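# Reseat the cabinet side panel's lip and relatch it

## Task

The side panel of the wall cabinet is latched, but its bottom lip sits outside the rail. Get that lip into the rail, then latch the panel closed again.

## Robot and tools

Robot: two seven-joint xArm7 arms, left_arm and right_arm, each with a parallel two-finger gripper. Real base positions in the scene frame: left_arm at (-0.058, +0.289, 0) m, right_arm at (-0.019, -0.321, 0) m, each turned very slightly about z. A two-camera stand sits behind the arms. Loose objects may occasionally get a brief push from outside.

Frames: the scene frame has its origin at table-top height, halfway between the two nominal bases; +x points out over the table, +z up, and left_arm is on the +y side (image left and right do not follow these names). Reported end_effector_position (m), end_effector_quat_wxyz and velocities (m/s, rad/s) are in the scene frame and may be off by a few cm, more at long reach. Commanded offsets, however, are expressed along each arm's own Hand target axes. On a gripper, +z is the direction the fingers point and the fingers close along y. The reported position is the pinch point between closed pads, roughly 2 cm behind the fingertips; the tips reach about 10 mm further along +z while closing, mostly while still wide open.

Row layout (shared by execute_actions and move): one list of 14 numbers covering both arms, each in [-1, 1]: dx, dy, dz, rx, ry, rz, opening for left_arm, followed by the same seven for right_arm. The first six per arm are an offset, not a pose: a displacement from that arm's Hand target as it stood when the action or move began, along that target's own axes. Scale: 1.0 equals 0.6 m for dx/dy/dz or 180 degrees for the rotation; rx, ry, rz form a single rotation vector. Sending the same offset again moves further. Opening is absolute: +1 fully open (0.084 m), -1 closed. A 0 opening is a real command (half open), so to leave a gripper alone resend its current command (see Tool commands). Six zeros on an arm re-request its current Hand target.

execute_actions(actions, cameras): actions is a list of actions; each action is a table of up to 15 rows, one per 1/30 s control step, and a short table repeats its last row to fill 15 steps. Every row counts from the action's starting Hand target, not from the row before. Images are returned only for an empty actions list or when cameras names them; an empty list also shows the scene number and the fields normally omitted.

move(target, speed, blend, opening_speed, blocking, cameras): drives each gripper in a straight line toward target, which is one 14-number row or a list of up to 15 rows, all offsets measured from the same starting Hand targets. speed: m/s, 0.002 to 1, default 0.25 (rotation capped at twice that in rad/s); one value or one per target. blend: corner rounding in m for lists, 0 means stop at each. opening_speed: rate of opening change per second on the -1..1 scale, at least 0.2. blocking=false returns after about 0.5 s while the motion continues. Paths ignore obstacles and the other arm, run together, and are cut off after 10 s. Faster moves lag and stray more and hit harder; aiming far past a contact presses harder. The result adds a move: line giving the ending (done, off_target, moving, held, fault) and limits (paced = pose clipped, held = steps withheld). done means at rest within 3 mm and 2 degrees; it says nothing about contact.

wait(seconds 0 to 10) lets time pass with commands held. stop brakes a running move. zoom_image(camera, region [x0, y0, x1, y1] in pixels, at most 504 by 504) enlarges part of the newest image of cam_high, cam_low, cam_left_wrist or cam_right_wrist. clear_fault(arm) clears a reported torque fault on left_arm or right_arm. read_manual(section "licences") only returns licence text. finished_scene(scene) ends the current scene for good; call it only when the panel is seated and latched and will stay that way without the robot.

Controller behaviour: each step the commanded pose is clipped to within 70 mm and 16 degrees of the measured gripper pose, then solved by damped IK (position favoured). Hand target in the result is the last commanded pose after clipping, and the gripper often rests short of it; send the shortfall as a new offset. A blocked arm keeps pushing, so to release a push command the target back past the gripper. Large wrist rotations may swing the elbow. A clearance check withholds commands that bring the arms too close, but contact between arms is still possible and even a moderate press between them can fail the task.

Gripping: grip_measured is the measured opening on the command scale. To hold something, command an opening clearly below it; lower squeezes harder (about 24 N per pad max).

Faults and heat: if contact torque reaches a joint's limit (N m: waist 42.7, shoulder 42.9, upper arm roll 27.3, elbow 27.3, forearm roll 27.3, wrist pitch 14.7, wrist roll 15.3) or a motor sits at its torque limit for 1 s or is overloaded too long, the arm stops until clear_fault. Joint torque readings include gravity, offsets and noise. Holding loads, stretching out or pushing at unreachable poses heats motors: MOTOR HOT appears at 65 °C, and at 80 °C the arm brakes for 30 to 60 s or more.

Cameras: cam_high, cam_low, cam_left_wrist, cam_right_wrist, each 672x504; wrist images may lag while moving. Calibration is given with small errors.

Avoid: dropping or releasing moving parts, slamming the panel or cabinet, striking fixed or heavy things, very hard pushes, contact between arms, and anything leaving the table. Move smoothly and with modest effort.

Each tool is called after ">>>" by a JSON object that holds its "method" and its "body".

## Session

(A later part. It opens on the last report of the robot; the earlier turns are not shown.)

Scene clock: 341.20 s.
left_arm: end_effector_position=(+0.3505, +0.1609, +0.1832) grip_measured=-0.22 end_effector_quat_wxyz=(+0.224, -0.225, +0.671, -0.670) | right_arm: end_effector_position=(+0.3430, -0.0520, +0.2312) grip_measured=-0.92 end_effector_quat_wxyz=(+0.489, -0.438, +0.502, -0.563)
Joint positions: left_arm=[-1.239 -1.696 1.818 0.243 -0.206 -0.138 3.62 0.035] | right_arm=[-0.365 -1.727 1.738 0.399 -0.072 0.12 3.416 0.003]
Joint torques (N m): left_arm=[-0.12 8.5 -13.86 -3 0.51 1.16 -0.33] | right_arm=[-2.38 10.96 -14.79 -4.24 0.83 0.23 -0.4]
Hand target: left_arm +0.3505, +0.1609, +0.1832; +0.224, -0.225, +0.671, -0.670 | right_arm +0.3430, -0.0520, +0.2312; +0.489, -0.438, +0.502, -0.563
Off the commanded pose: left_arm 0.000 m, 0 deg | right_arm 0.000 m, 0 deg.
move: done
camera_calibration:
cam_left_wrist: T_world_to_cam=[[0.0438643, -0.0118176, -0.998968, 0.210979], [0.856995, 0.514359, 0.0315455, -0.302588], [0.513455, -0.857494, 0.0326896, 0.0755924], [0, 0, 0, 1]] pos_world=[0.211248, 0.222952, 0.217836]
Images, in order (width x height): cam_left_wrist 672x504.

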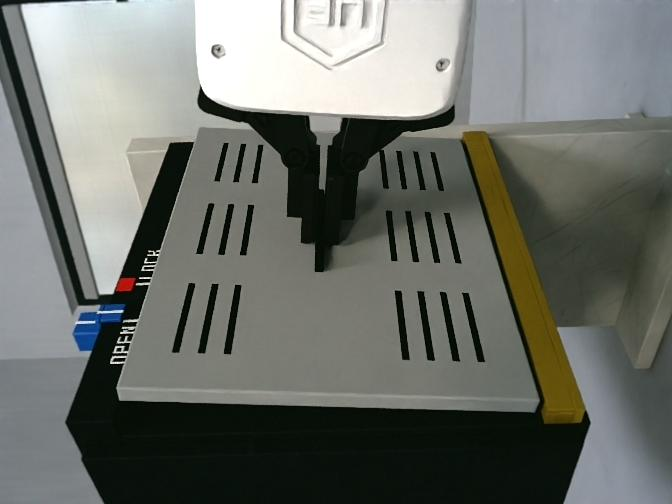

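>>> {"method": "move", "body": {"target": [0,0,0,0,0,0,-0.2,0,-0.0015,0.0112,-0.024,0,0,-1], "speed": 0.02, "cameras": ["cam_left_wrist"]}}

>>> {"method": "zoom_image", "body": {"camera": "cam_left_wrist", "region": [50, 250, 300, 450]}}

>>> {"method": "zoom_image", "body": {"camera": "cam_left_wrist", "region": [430, 340, 600, 450]}}

Scene clock: 347.97 s.
left_arm: end_effector_position=(+0.3505, +0.1609, +0.1832) grip_measured=-0.22 end_effector_quat_wxyz=(+0.224, -0.225, +0.671, -0.670) | right_arm: end_effector_position=(+0.3495, -0.0529, +0.2329) grip_measured=-0.92 end_effector_quat_wxyz=(+0.472, -0.456, +0.523, -0.544)
Joint positions: left_arm=[-1.239 -1.696 1.818 0.243 -0.206 -0.138 3.62 0.035] | right_arm=[-0.408 -1.639 1.677 0.394 -0.091 0.072 3.353 0.003]
Joint torques (N m): left_arm=[-0.01 8.33 -13.78 -2.78 0.52 1.14 -0.32] | right_arm=[-2.16 12.55 -14.46 -2.07 0.9 -0.33 -0.56]
Hand target: left_arm +0.3505, +0.1609, +0.1832; +0.224, -0.225, +0.671, -0.670 | right_arm +0.3495, -0.0529, +0.2329; +0.472, -0.456, +0.523, -0.544
Off the commanded pose: left_arm 0.000 m, 0 deg | right_arm 0.000 m, 0 deg.
move: done
camera_calibration:
cam_left_wrist: T_world_to_cam=[[0.0438643, -0.0118176, -0.998968, 0.210979], [0.856995, 0.514359, 0.0315455, -0.302588], [0.513455, -0.857494, 0.0326896, 0.0755924], [0, 0, 0, 1]] pos_world=[0.211248, 0.222952, 0.217836]
Images, in order (width x height): cam_left_wrist 672x504.

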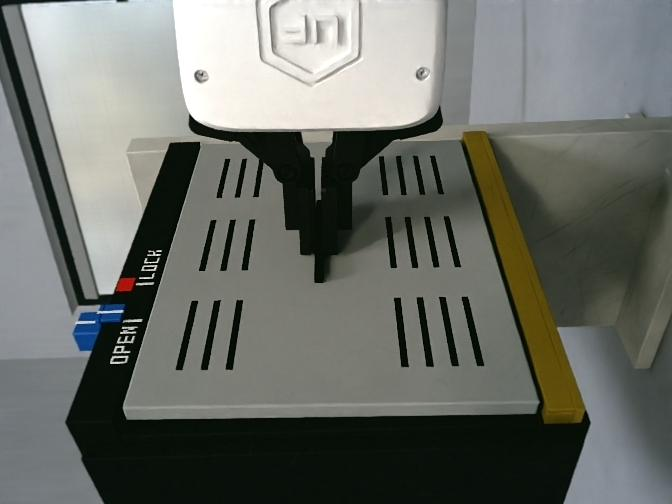

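Scaled by 2.016 from the camera's 672x504 image, which has a finer 960x720 frame.

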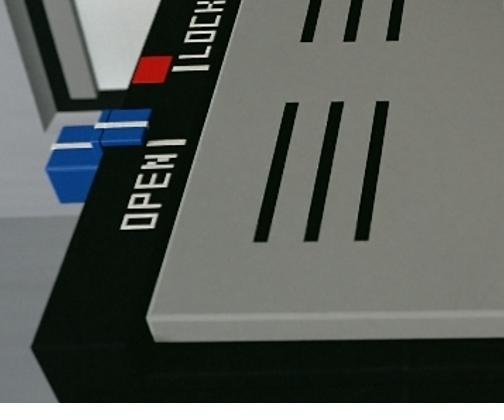

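Scaled by 2.965 from the camera's 672x504 image, which has a finer 960x720 frame.

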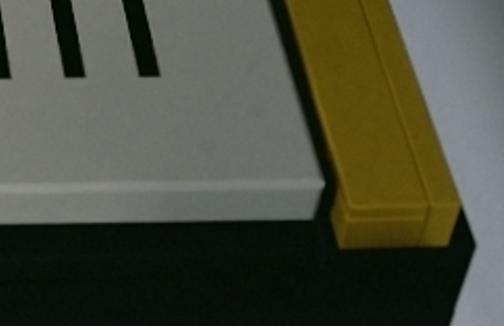

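>>> {"method": "move", "body": {"target": [0,0,0,0,0,0,-0.2,0,0.0035,0.003,-0.004,0,0,-1], "speed": 0.02, "cameras": ["cam_left_wrist"]}}

>>> {"method": "zoom_image", "body": {"camera": "cam_left_wrist", "region": [50, 350, 300, 450]}}

>>> {"method": "zoom_image", "body": {"camera": "cam_left_wrist", "region": [430, 340, 600, 450]}}

Scene clock: 353.30 s.
left_arm: end_effector_position=(+0.3505, +0.1609, +0.1832) grip_measured=-0.22 end_effector_quat_wxyz=(+0.224, -0.225, +0.671, -0.670) | right_arm: end_effector_position=(+0.3514, -0.0532, +0.2310) grip_measured=-0.92 end_effector_quat_wxyz=(+0.469, -0.459, +0.526, -0.540)
Joint positions: left_arm=[-1.239 -1.696 1.818 0.243 -0.206 -0.138 3.62 0.035] | right_arm=[-0.418 -1.626 1.674 0.396 -0.092 0.064 3.347 0.003]
Joint torques (N m): left_arm=[0.34 8.68 -13.39 -2.83 0.68 1.07 -0.31] | right_arm=[-3.94 25.41 5.63 1.33 -3.19 -2.19 -0.51]
Hand target: left_arm +0.3505, +0.1609, +0.1832; +0.224, -0.225, +0.671, -0.670 | right_arm +0.3514, -0.0531, +0.2308; +0.469, -0.459, +0.526, -0.540
Off the commanded pose: left_arm 0.000 m, 0 deg | right_arm 0.000 m, 0 deg.
move: done
camera_calibration:
cam_left_wrist: T_world_to_cam=[[0.0438643, -0.0118176, -0.998968, 0.210979], [0.856995, 0.514359, 0.0315455, -0.302588], [0.513455, -0.857494, 0.0326896, 0.0755924], [0, 0, 0, 1]] pos_world=[0.211248, 0.222952, 0.217836]
Images, in order (width x height): cam_left_wrist 672x504.

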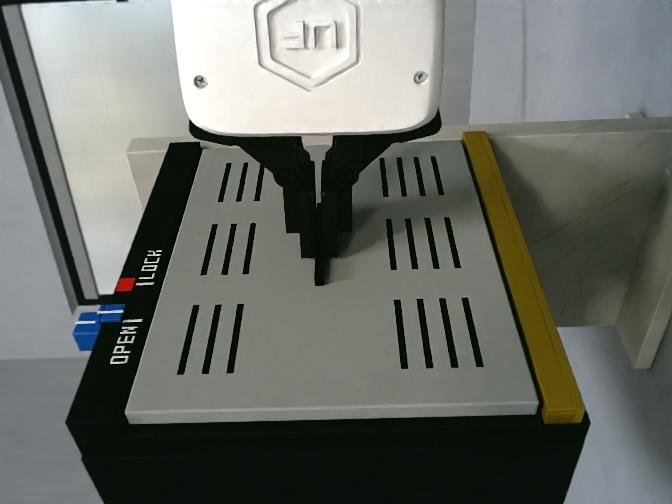

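Scaled by 2.016 from the camera's 672x504 image, which has a finer 960x720 frame.

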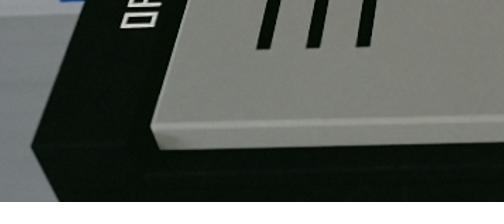

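Scaled by 2.965 from the camera's 672x504 image, which has a finer 960x720 frame.

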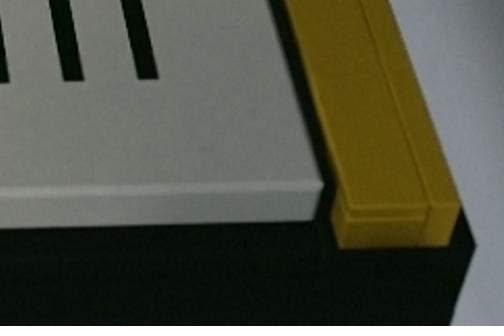

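>>> {"method": "move", "body": {"target": [[0.035,-0.395,0.1,-0.471,0.1944,0.1952,-0.2,0,-0.0025,0,0,0,0,-1],[0.128,-0.362,0.258,-0.471,0.1944,0.1952,-0.2,0,-0.0025,0,0,0,0,-1]], "speed": 0.25, "blend": 0.03, "cameras": ["cam_left_wrist","cam_high","cam_right_wrist"]}}

>>> {"method": "zoom_image", "body": {"camera": "cam_high", "region": [230, 130, 380, 240]}}

Scene clock: 368.93 s.
left_arm: end_effector_position=(+0.3827, -0.0089, +0.4004) grip_measured=-0.22 end_effector_quat_wxyz=(+0.001, +0.068, +0.998, -0.001) | right_arm: end_effector_position=(+0.3513, -0.0531, +0.2323) grip_measured=-0.92 end_effector_quat_wxyz=(+0.469, -0.459, +0.526, -0.540)
Joint positions: left_arm=[-1.097 0.309 0.725 1.931 -0.206 1.692 2.812 0.035] | right_arm=[-0.418 -1.624 1.669 0.395 -0.093 0.063 3.344 0.003]
Joint torques (N m): left_arm=[2.29 -17.96 2.95 11 -1.53 -0.76 0.62] | right_arm=[1.2 15.55 -8.14 -0.37 -0.53 -1.07 -0.63]
Hand target: left_arm +0.3828, -0.0089, +0.4004; +0.001, +0.068, +0.998, -0.001 | right_arm +0.3513, -0.0531, +0.2323; +0.469, -0.459, +0.526, -0.540
Off the commanded pose: left_arm 0.000 m, 0 deg | right_arm 0.000 m, 0 deg.
move: done
camera_calibration:
cam_left_wrist: T_world_to_cam=[[0.164967, 0.985532, -0.0388997, 0.0025496], [0.980239, -0.168191, -0.104129, -0.24862], [-0.109165, -0.0209532, -0.993803, 0.563103], [0, 0, 0, 1]] pos_world=[0.304758, -0.0325296, 0.533824]
cam_right_wrist: T_world_to_cam=[[0.06325, 0.00220313, -0.997995, 0.248046], [0.265366, 0.963962, 0.0189461, 0.04072], [0.962071, -0.266032, 0.0603859, -0.242851], [0, 0, 0, 1]] pos_world=[0.207145, -0.104405, 0.261442]
Images, in order (width x height): cam_high 672x504, cam_left_wrist 672x504, cam_right_wrist 672x504.

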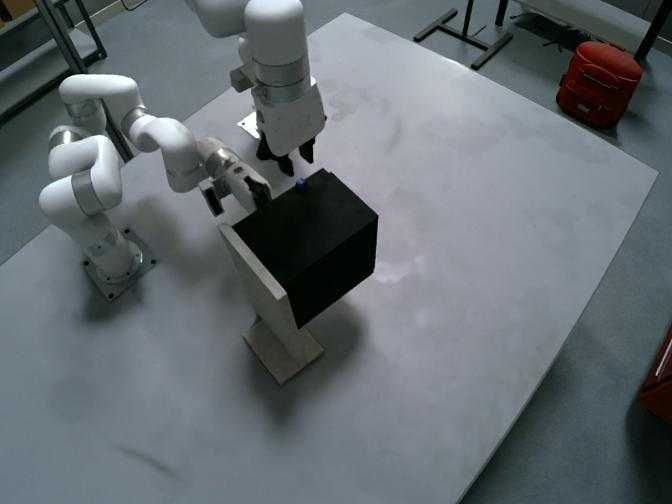

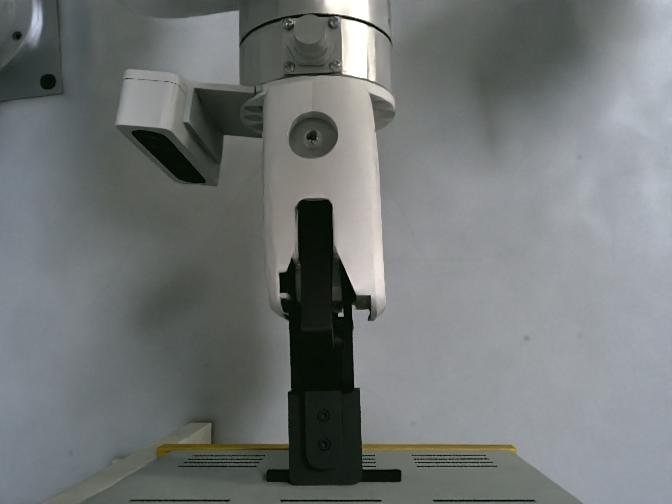

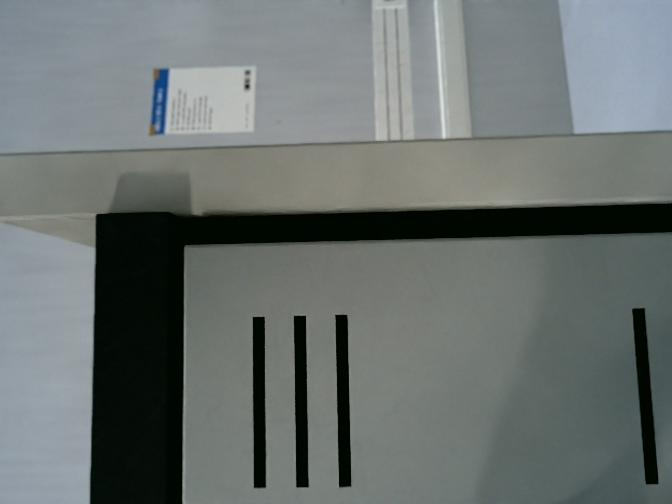

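Scaled by 3.360 from the camera's 672x504 image, which has a finer 960x720 frame.

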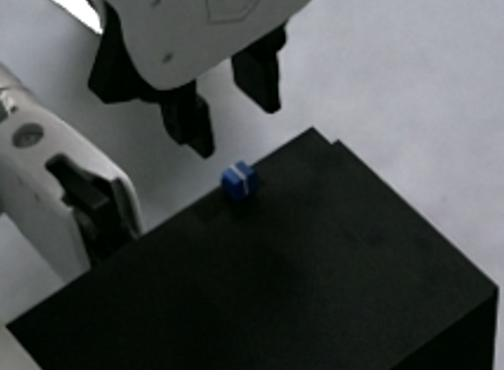

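>>> {"method": "move", "body": {"target": [[0,0,0.08,0,0,0,-0.2,0,0,0.0015,0,0,0,-1],[0,-0.045,0.08,0,0,0,-0.2,0,0,0.0015,0,0,0,-1]], "speed": [0.1,0.03], "cameras": ["cam_high"]}}

>>> {"method": "zoom_image", "body": {"camera": "cam_high", "region": [230, 130, 380, 240]}}

Scene clock: 374.57 s.
left_arm: end_effector_position=(+0.3791, -0.0358, +0.3525) grip_measured=-0.21 end_effector_quat_wxyz=(+0.001, +0.068, +0.998, -0.001) | right_arm: end_effector_position=(+0.3522, -0.0533, +0.2323) grip_measured=-0.92 end_effector_quat_wxyz=(+0.469, -0.459, +0.526, -0.540)
Joint positions: left_arm=[-1.153 0.307 0.706 1.789 -0.199 1.55 2.767 0.035] | right_arm=[-0.422 -1.625 1.669 0.396 -0.093 0.06 3.344 0.003]
Joint torques (N m): left_arm=[1.54 -17.87 2.57 11.77 -1.8 -1.83 -0.29] | right_arm=[-3.83 13.21 -7.09 0.76 1.1 -1.32 -0.26]
Hand target: left_arm +0.3791, -0.0358, +0.3525; +0.001, +0.068, +0.998, -0.001 | right_arm +0.3522, -0.0533, +0.2323; +0.469, -0.459, +0.526, -0.540
Off the commanded pose: left_arm 0.000 m, 0 deg | right_arm 0.000 m, 0 deg.
move: done
Images, in order (width x height): cam_high 672x504.

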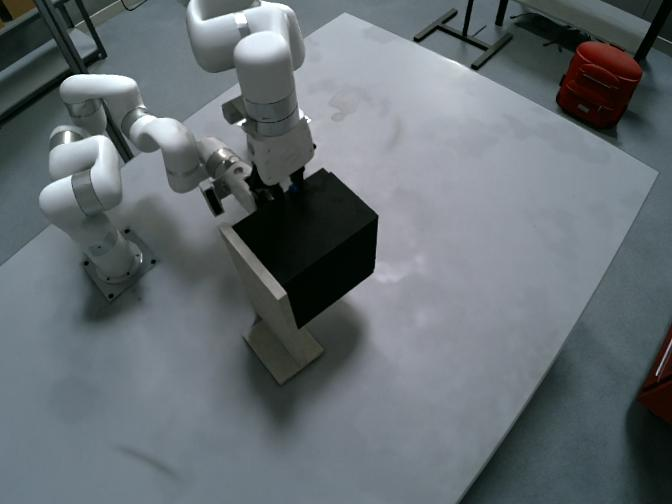

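Scaled by 3.360 from the camera's 672x504 image, which has a finer 960x720 frame.

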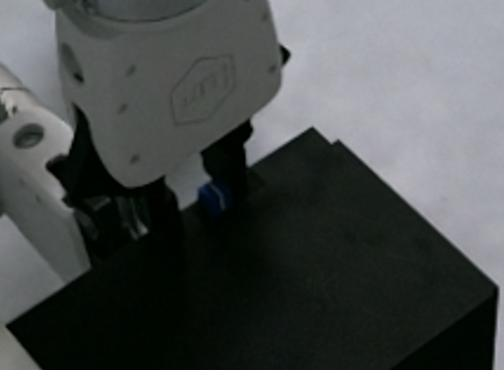

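>>> {"method": "move", "body": {"target": [0,-0.0075,0,0,0,0,-0.2,0,0,0,0,0,0,-1], "speed": 0.02}}

>>> {"method": "move", "body": {"target": [0,0.006,-0.12,0,0,0,-0.2,0,0,-0.002,0,0,0,-0.9], "speed": 0.2, "cameras": ["cam_high"]}}

>>> {"method": "zoom_image", "body": {"camera": "cam_high", "region": [230, 130, 380, 240]}}

Scene clock: 384.17 s.
left_arm: end_effector_position=(+0.3785, -0.0401, +0.3525) grip_measured=-0.21 end_effector_quat_wxyz=(+0.001, +0.068, +0.998, -0.001) | right_arm: end_effector_position=(+0.3522, -0.0533, +0.2323) grip_measured=-0.92 end_effector_quat_wxyz=(+0.469, -0.459, +0.526, -0.540)
Joint positions: left_arm=[-1.152 0.317 0.703 1.801 -0.205 1.554 2.762 0.035] | right_arm=[-0.422 -1.625 1.669 0.396 -0.093 0.06 3.344 0.003]
Joint torques (N m): left_arm=[0.45 -17.97 1.68 11.96 -2.54 -1.89 -0.22] | right_arm=[-3.71 13.35 -6.59 0.9 1.18 -1.34 -0.24]
Hand target: left_arm +0.3785, -0.0402, +0.3525; +0.001, +0.068, +0.998, -0.001 | right_arm +0.3522, -0.0533, +0.2323; +0.469, -0.459, +0.526, -0.540
Off the commanded pose: left_arm 0.000 m, 0 deg | right_arm 0.000 m, 0 deg.
move: done

Scene clock: 385.33 s.
left_arm: end_effector_position=(+0.3789, -0.0365, +0.4245) grip_measured=-0.21 end_effector_quat_wxyz=(+0.001, +0.068, +0.998, -0.001) | right_arm: end_effector_position=(+0.3510, -0.0531, +0.2323) grip_measured=-0.92 end_effector_quat_wxyz=(+0.469, -0.459, +0.526, -0.540)
Joint positions: left_arm=[-1.033 0.423 0.701 2.165 -0.279 1.822 2.785 0.035] | right_arm=[-0.416 -1.624 1.669 0.395 -0.093 0.064 3.344 0.004]
Joint torques (N m): left_arm=[2.77 -19.87 3.56 10.01 -1.65 -0.85 0.65] | right_arm=[2.36 16.44 -6.89 -0.34 -0.49 -0.28 -0.56]
Hand target: left_arm +0.3789, -0.0365, +0.4245; +0.001, +0.068, +0.998, -0.001 | right_arm +0.3510, -0.0531, +0.2323; +0.469, -0.459, +0.526, -0.540
Off the commanded pose: left_arm 0.000 m, 0 deg | right_arm 0.000 m, 0 deg.
move: done
Images, in order (width x height): cam_high 672x504.

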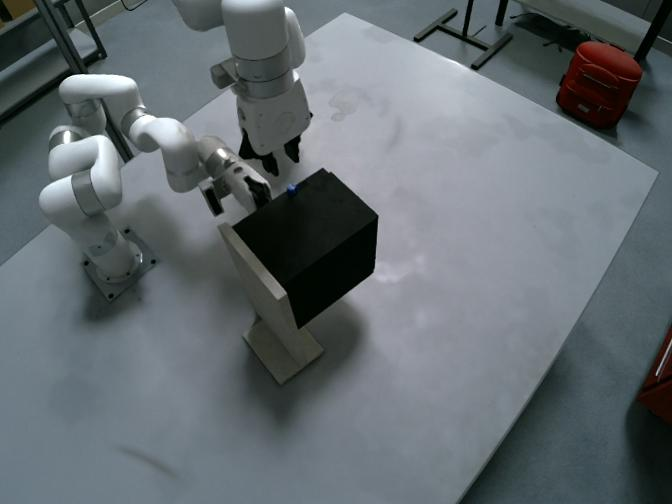

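Scaled by 3.360 from the camera's 672x504 image, which has a finer 960x720 frame.

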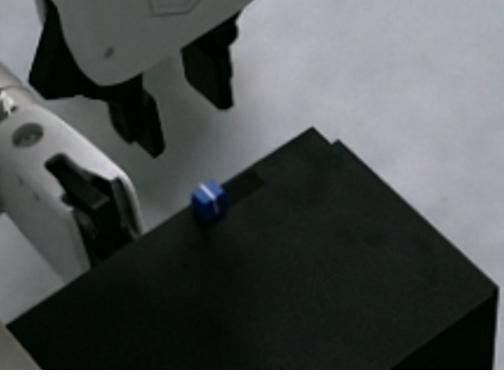

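>>> {"method": "move", "body": {"target": [[0,0,0,0,0,0,-0.2,0,0,0,0,0,0,-0.2],[0,0,-0.03,0,0,0,-0.2,0,0,-0.22,0,0,0,-0.2]], "speed": 0.2, "opening_speed": 1.5, "cameras": ["cam_left_wrist","cam_right_wrist"]}}

Scene clock: 390.17 s.
left_arm: end_effector_position=(+0.3789, -0.0364, +0.4425) grip_measured=-0.21 end_effector_quat_wxyz=(+0.001, +0.068, +0.998, -0.001) | right_arm: end_effector_position=(+0.2204, -0.0349, +0.2291) grip_measured=-0.22 end_effector_quat_wxyz=(+0.469, -0.459, +0.526, -0.540)
Joint positions: left_arm=[-0.968 0.479 0.69 2.315 -0.319 1.915 2.786 0.035] | right_arm=[0.119 -1.528 1.691 0.375 -0.075 0.588 3.329 0.035]
Joint torques (N m): left_arm=[2.48 -21 3.13 9.25 -1.33 -0.85 -0.17] | right_arm=[1.69 11.81 -12.76 -0.51 1.44 0.92 -0.48]
Hand target: left_arm +0.3789, -0.0364, +0.4425; +0.001, +0.068, +0.998, -0.001 | right_arm +0.2204, -0.0348, +0.2291; +0.469, -0.459, +0.526, -0.540
Off the commanded pose: left_arm 0.000 m, 0 deg | right_arm 0.000 m, 0 deg.
move: done
camera_calibration:
cam_left_wrist: T_world_to_cam=[[0.165061, 0.985515, -0.0389278, 0.0320015], [0.980212, -0.16829, -0.104222, -0.245097], [-0.109264, -0.0209544, -0.993792, 0.603973], [0, 0, 0, 1]] pos_world=[0.300957, -0.0601293, 0.575925]
cam_right_wrist: T_world_to_cam=[[0.0633463, 0.00217748, -0.997989, 0.252987], [0.265364, 0.963962, 0.0189469, 0.057905], [0.962065, -0.266031, 0.0604856, -0.111777], [0, 0, 0, 1]] pos_world=[0.0761454, -0.0861053, 0.258142]
Images, in order (width x height): cam_left_wrist 672x504, cam_right_wrist 672x504.

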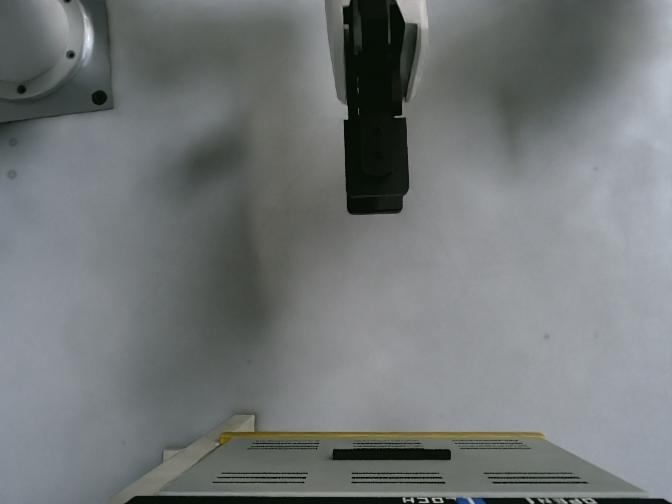

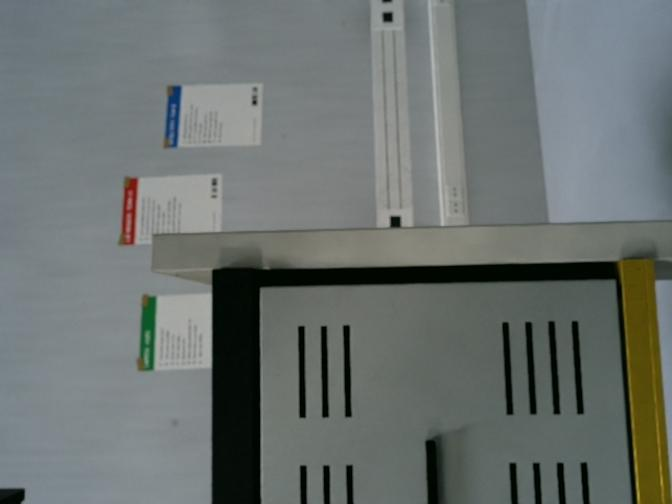

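>>> {"method": "finished_scene", "body": {"scene": 1}}

The scene is finished: the task was done.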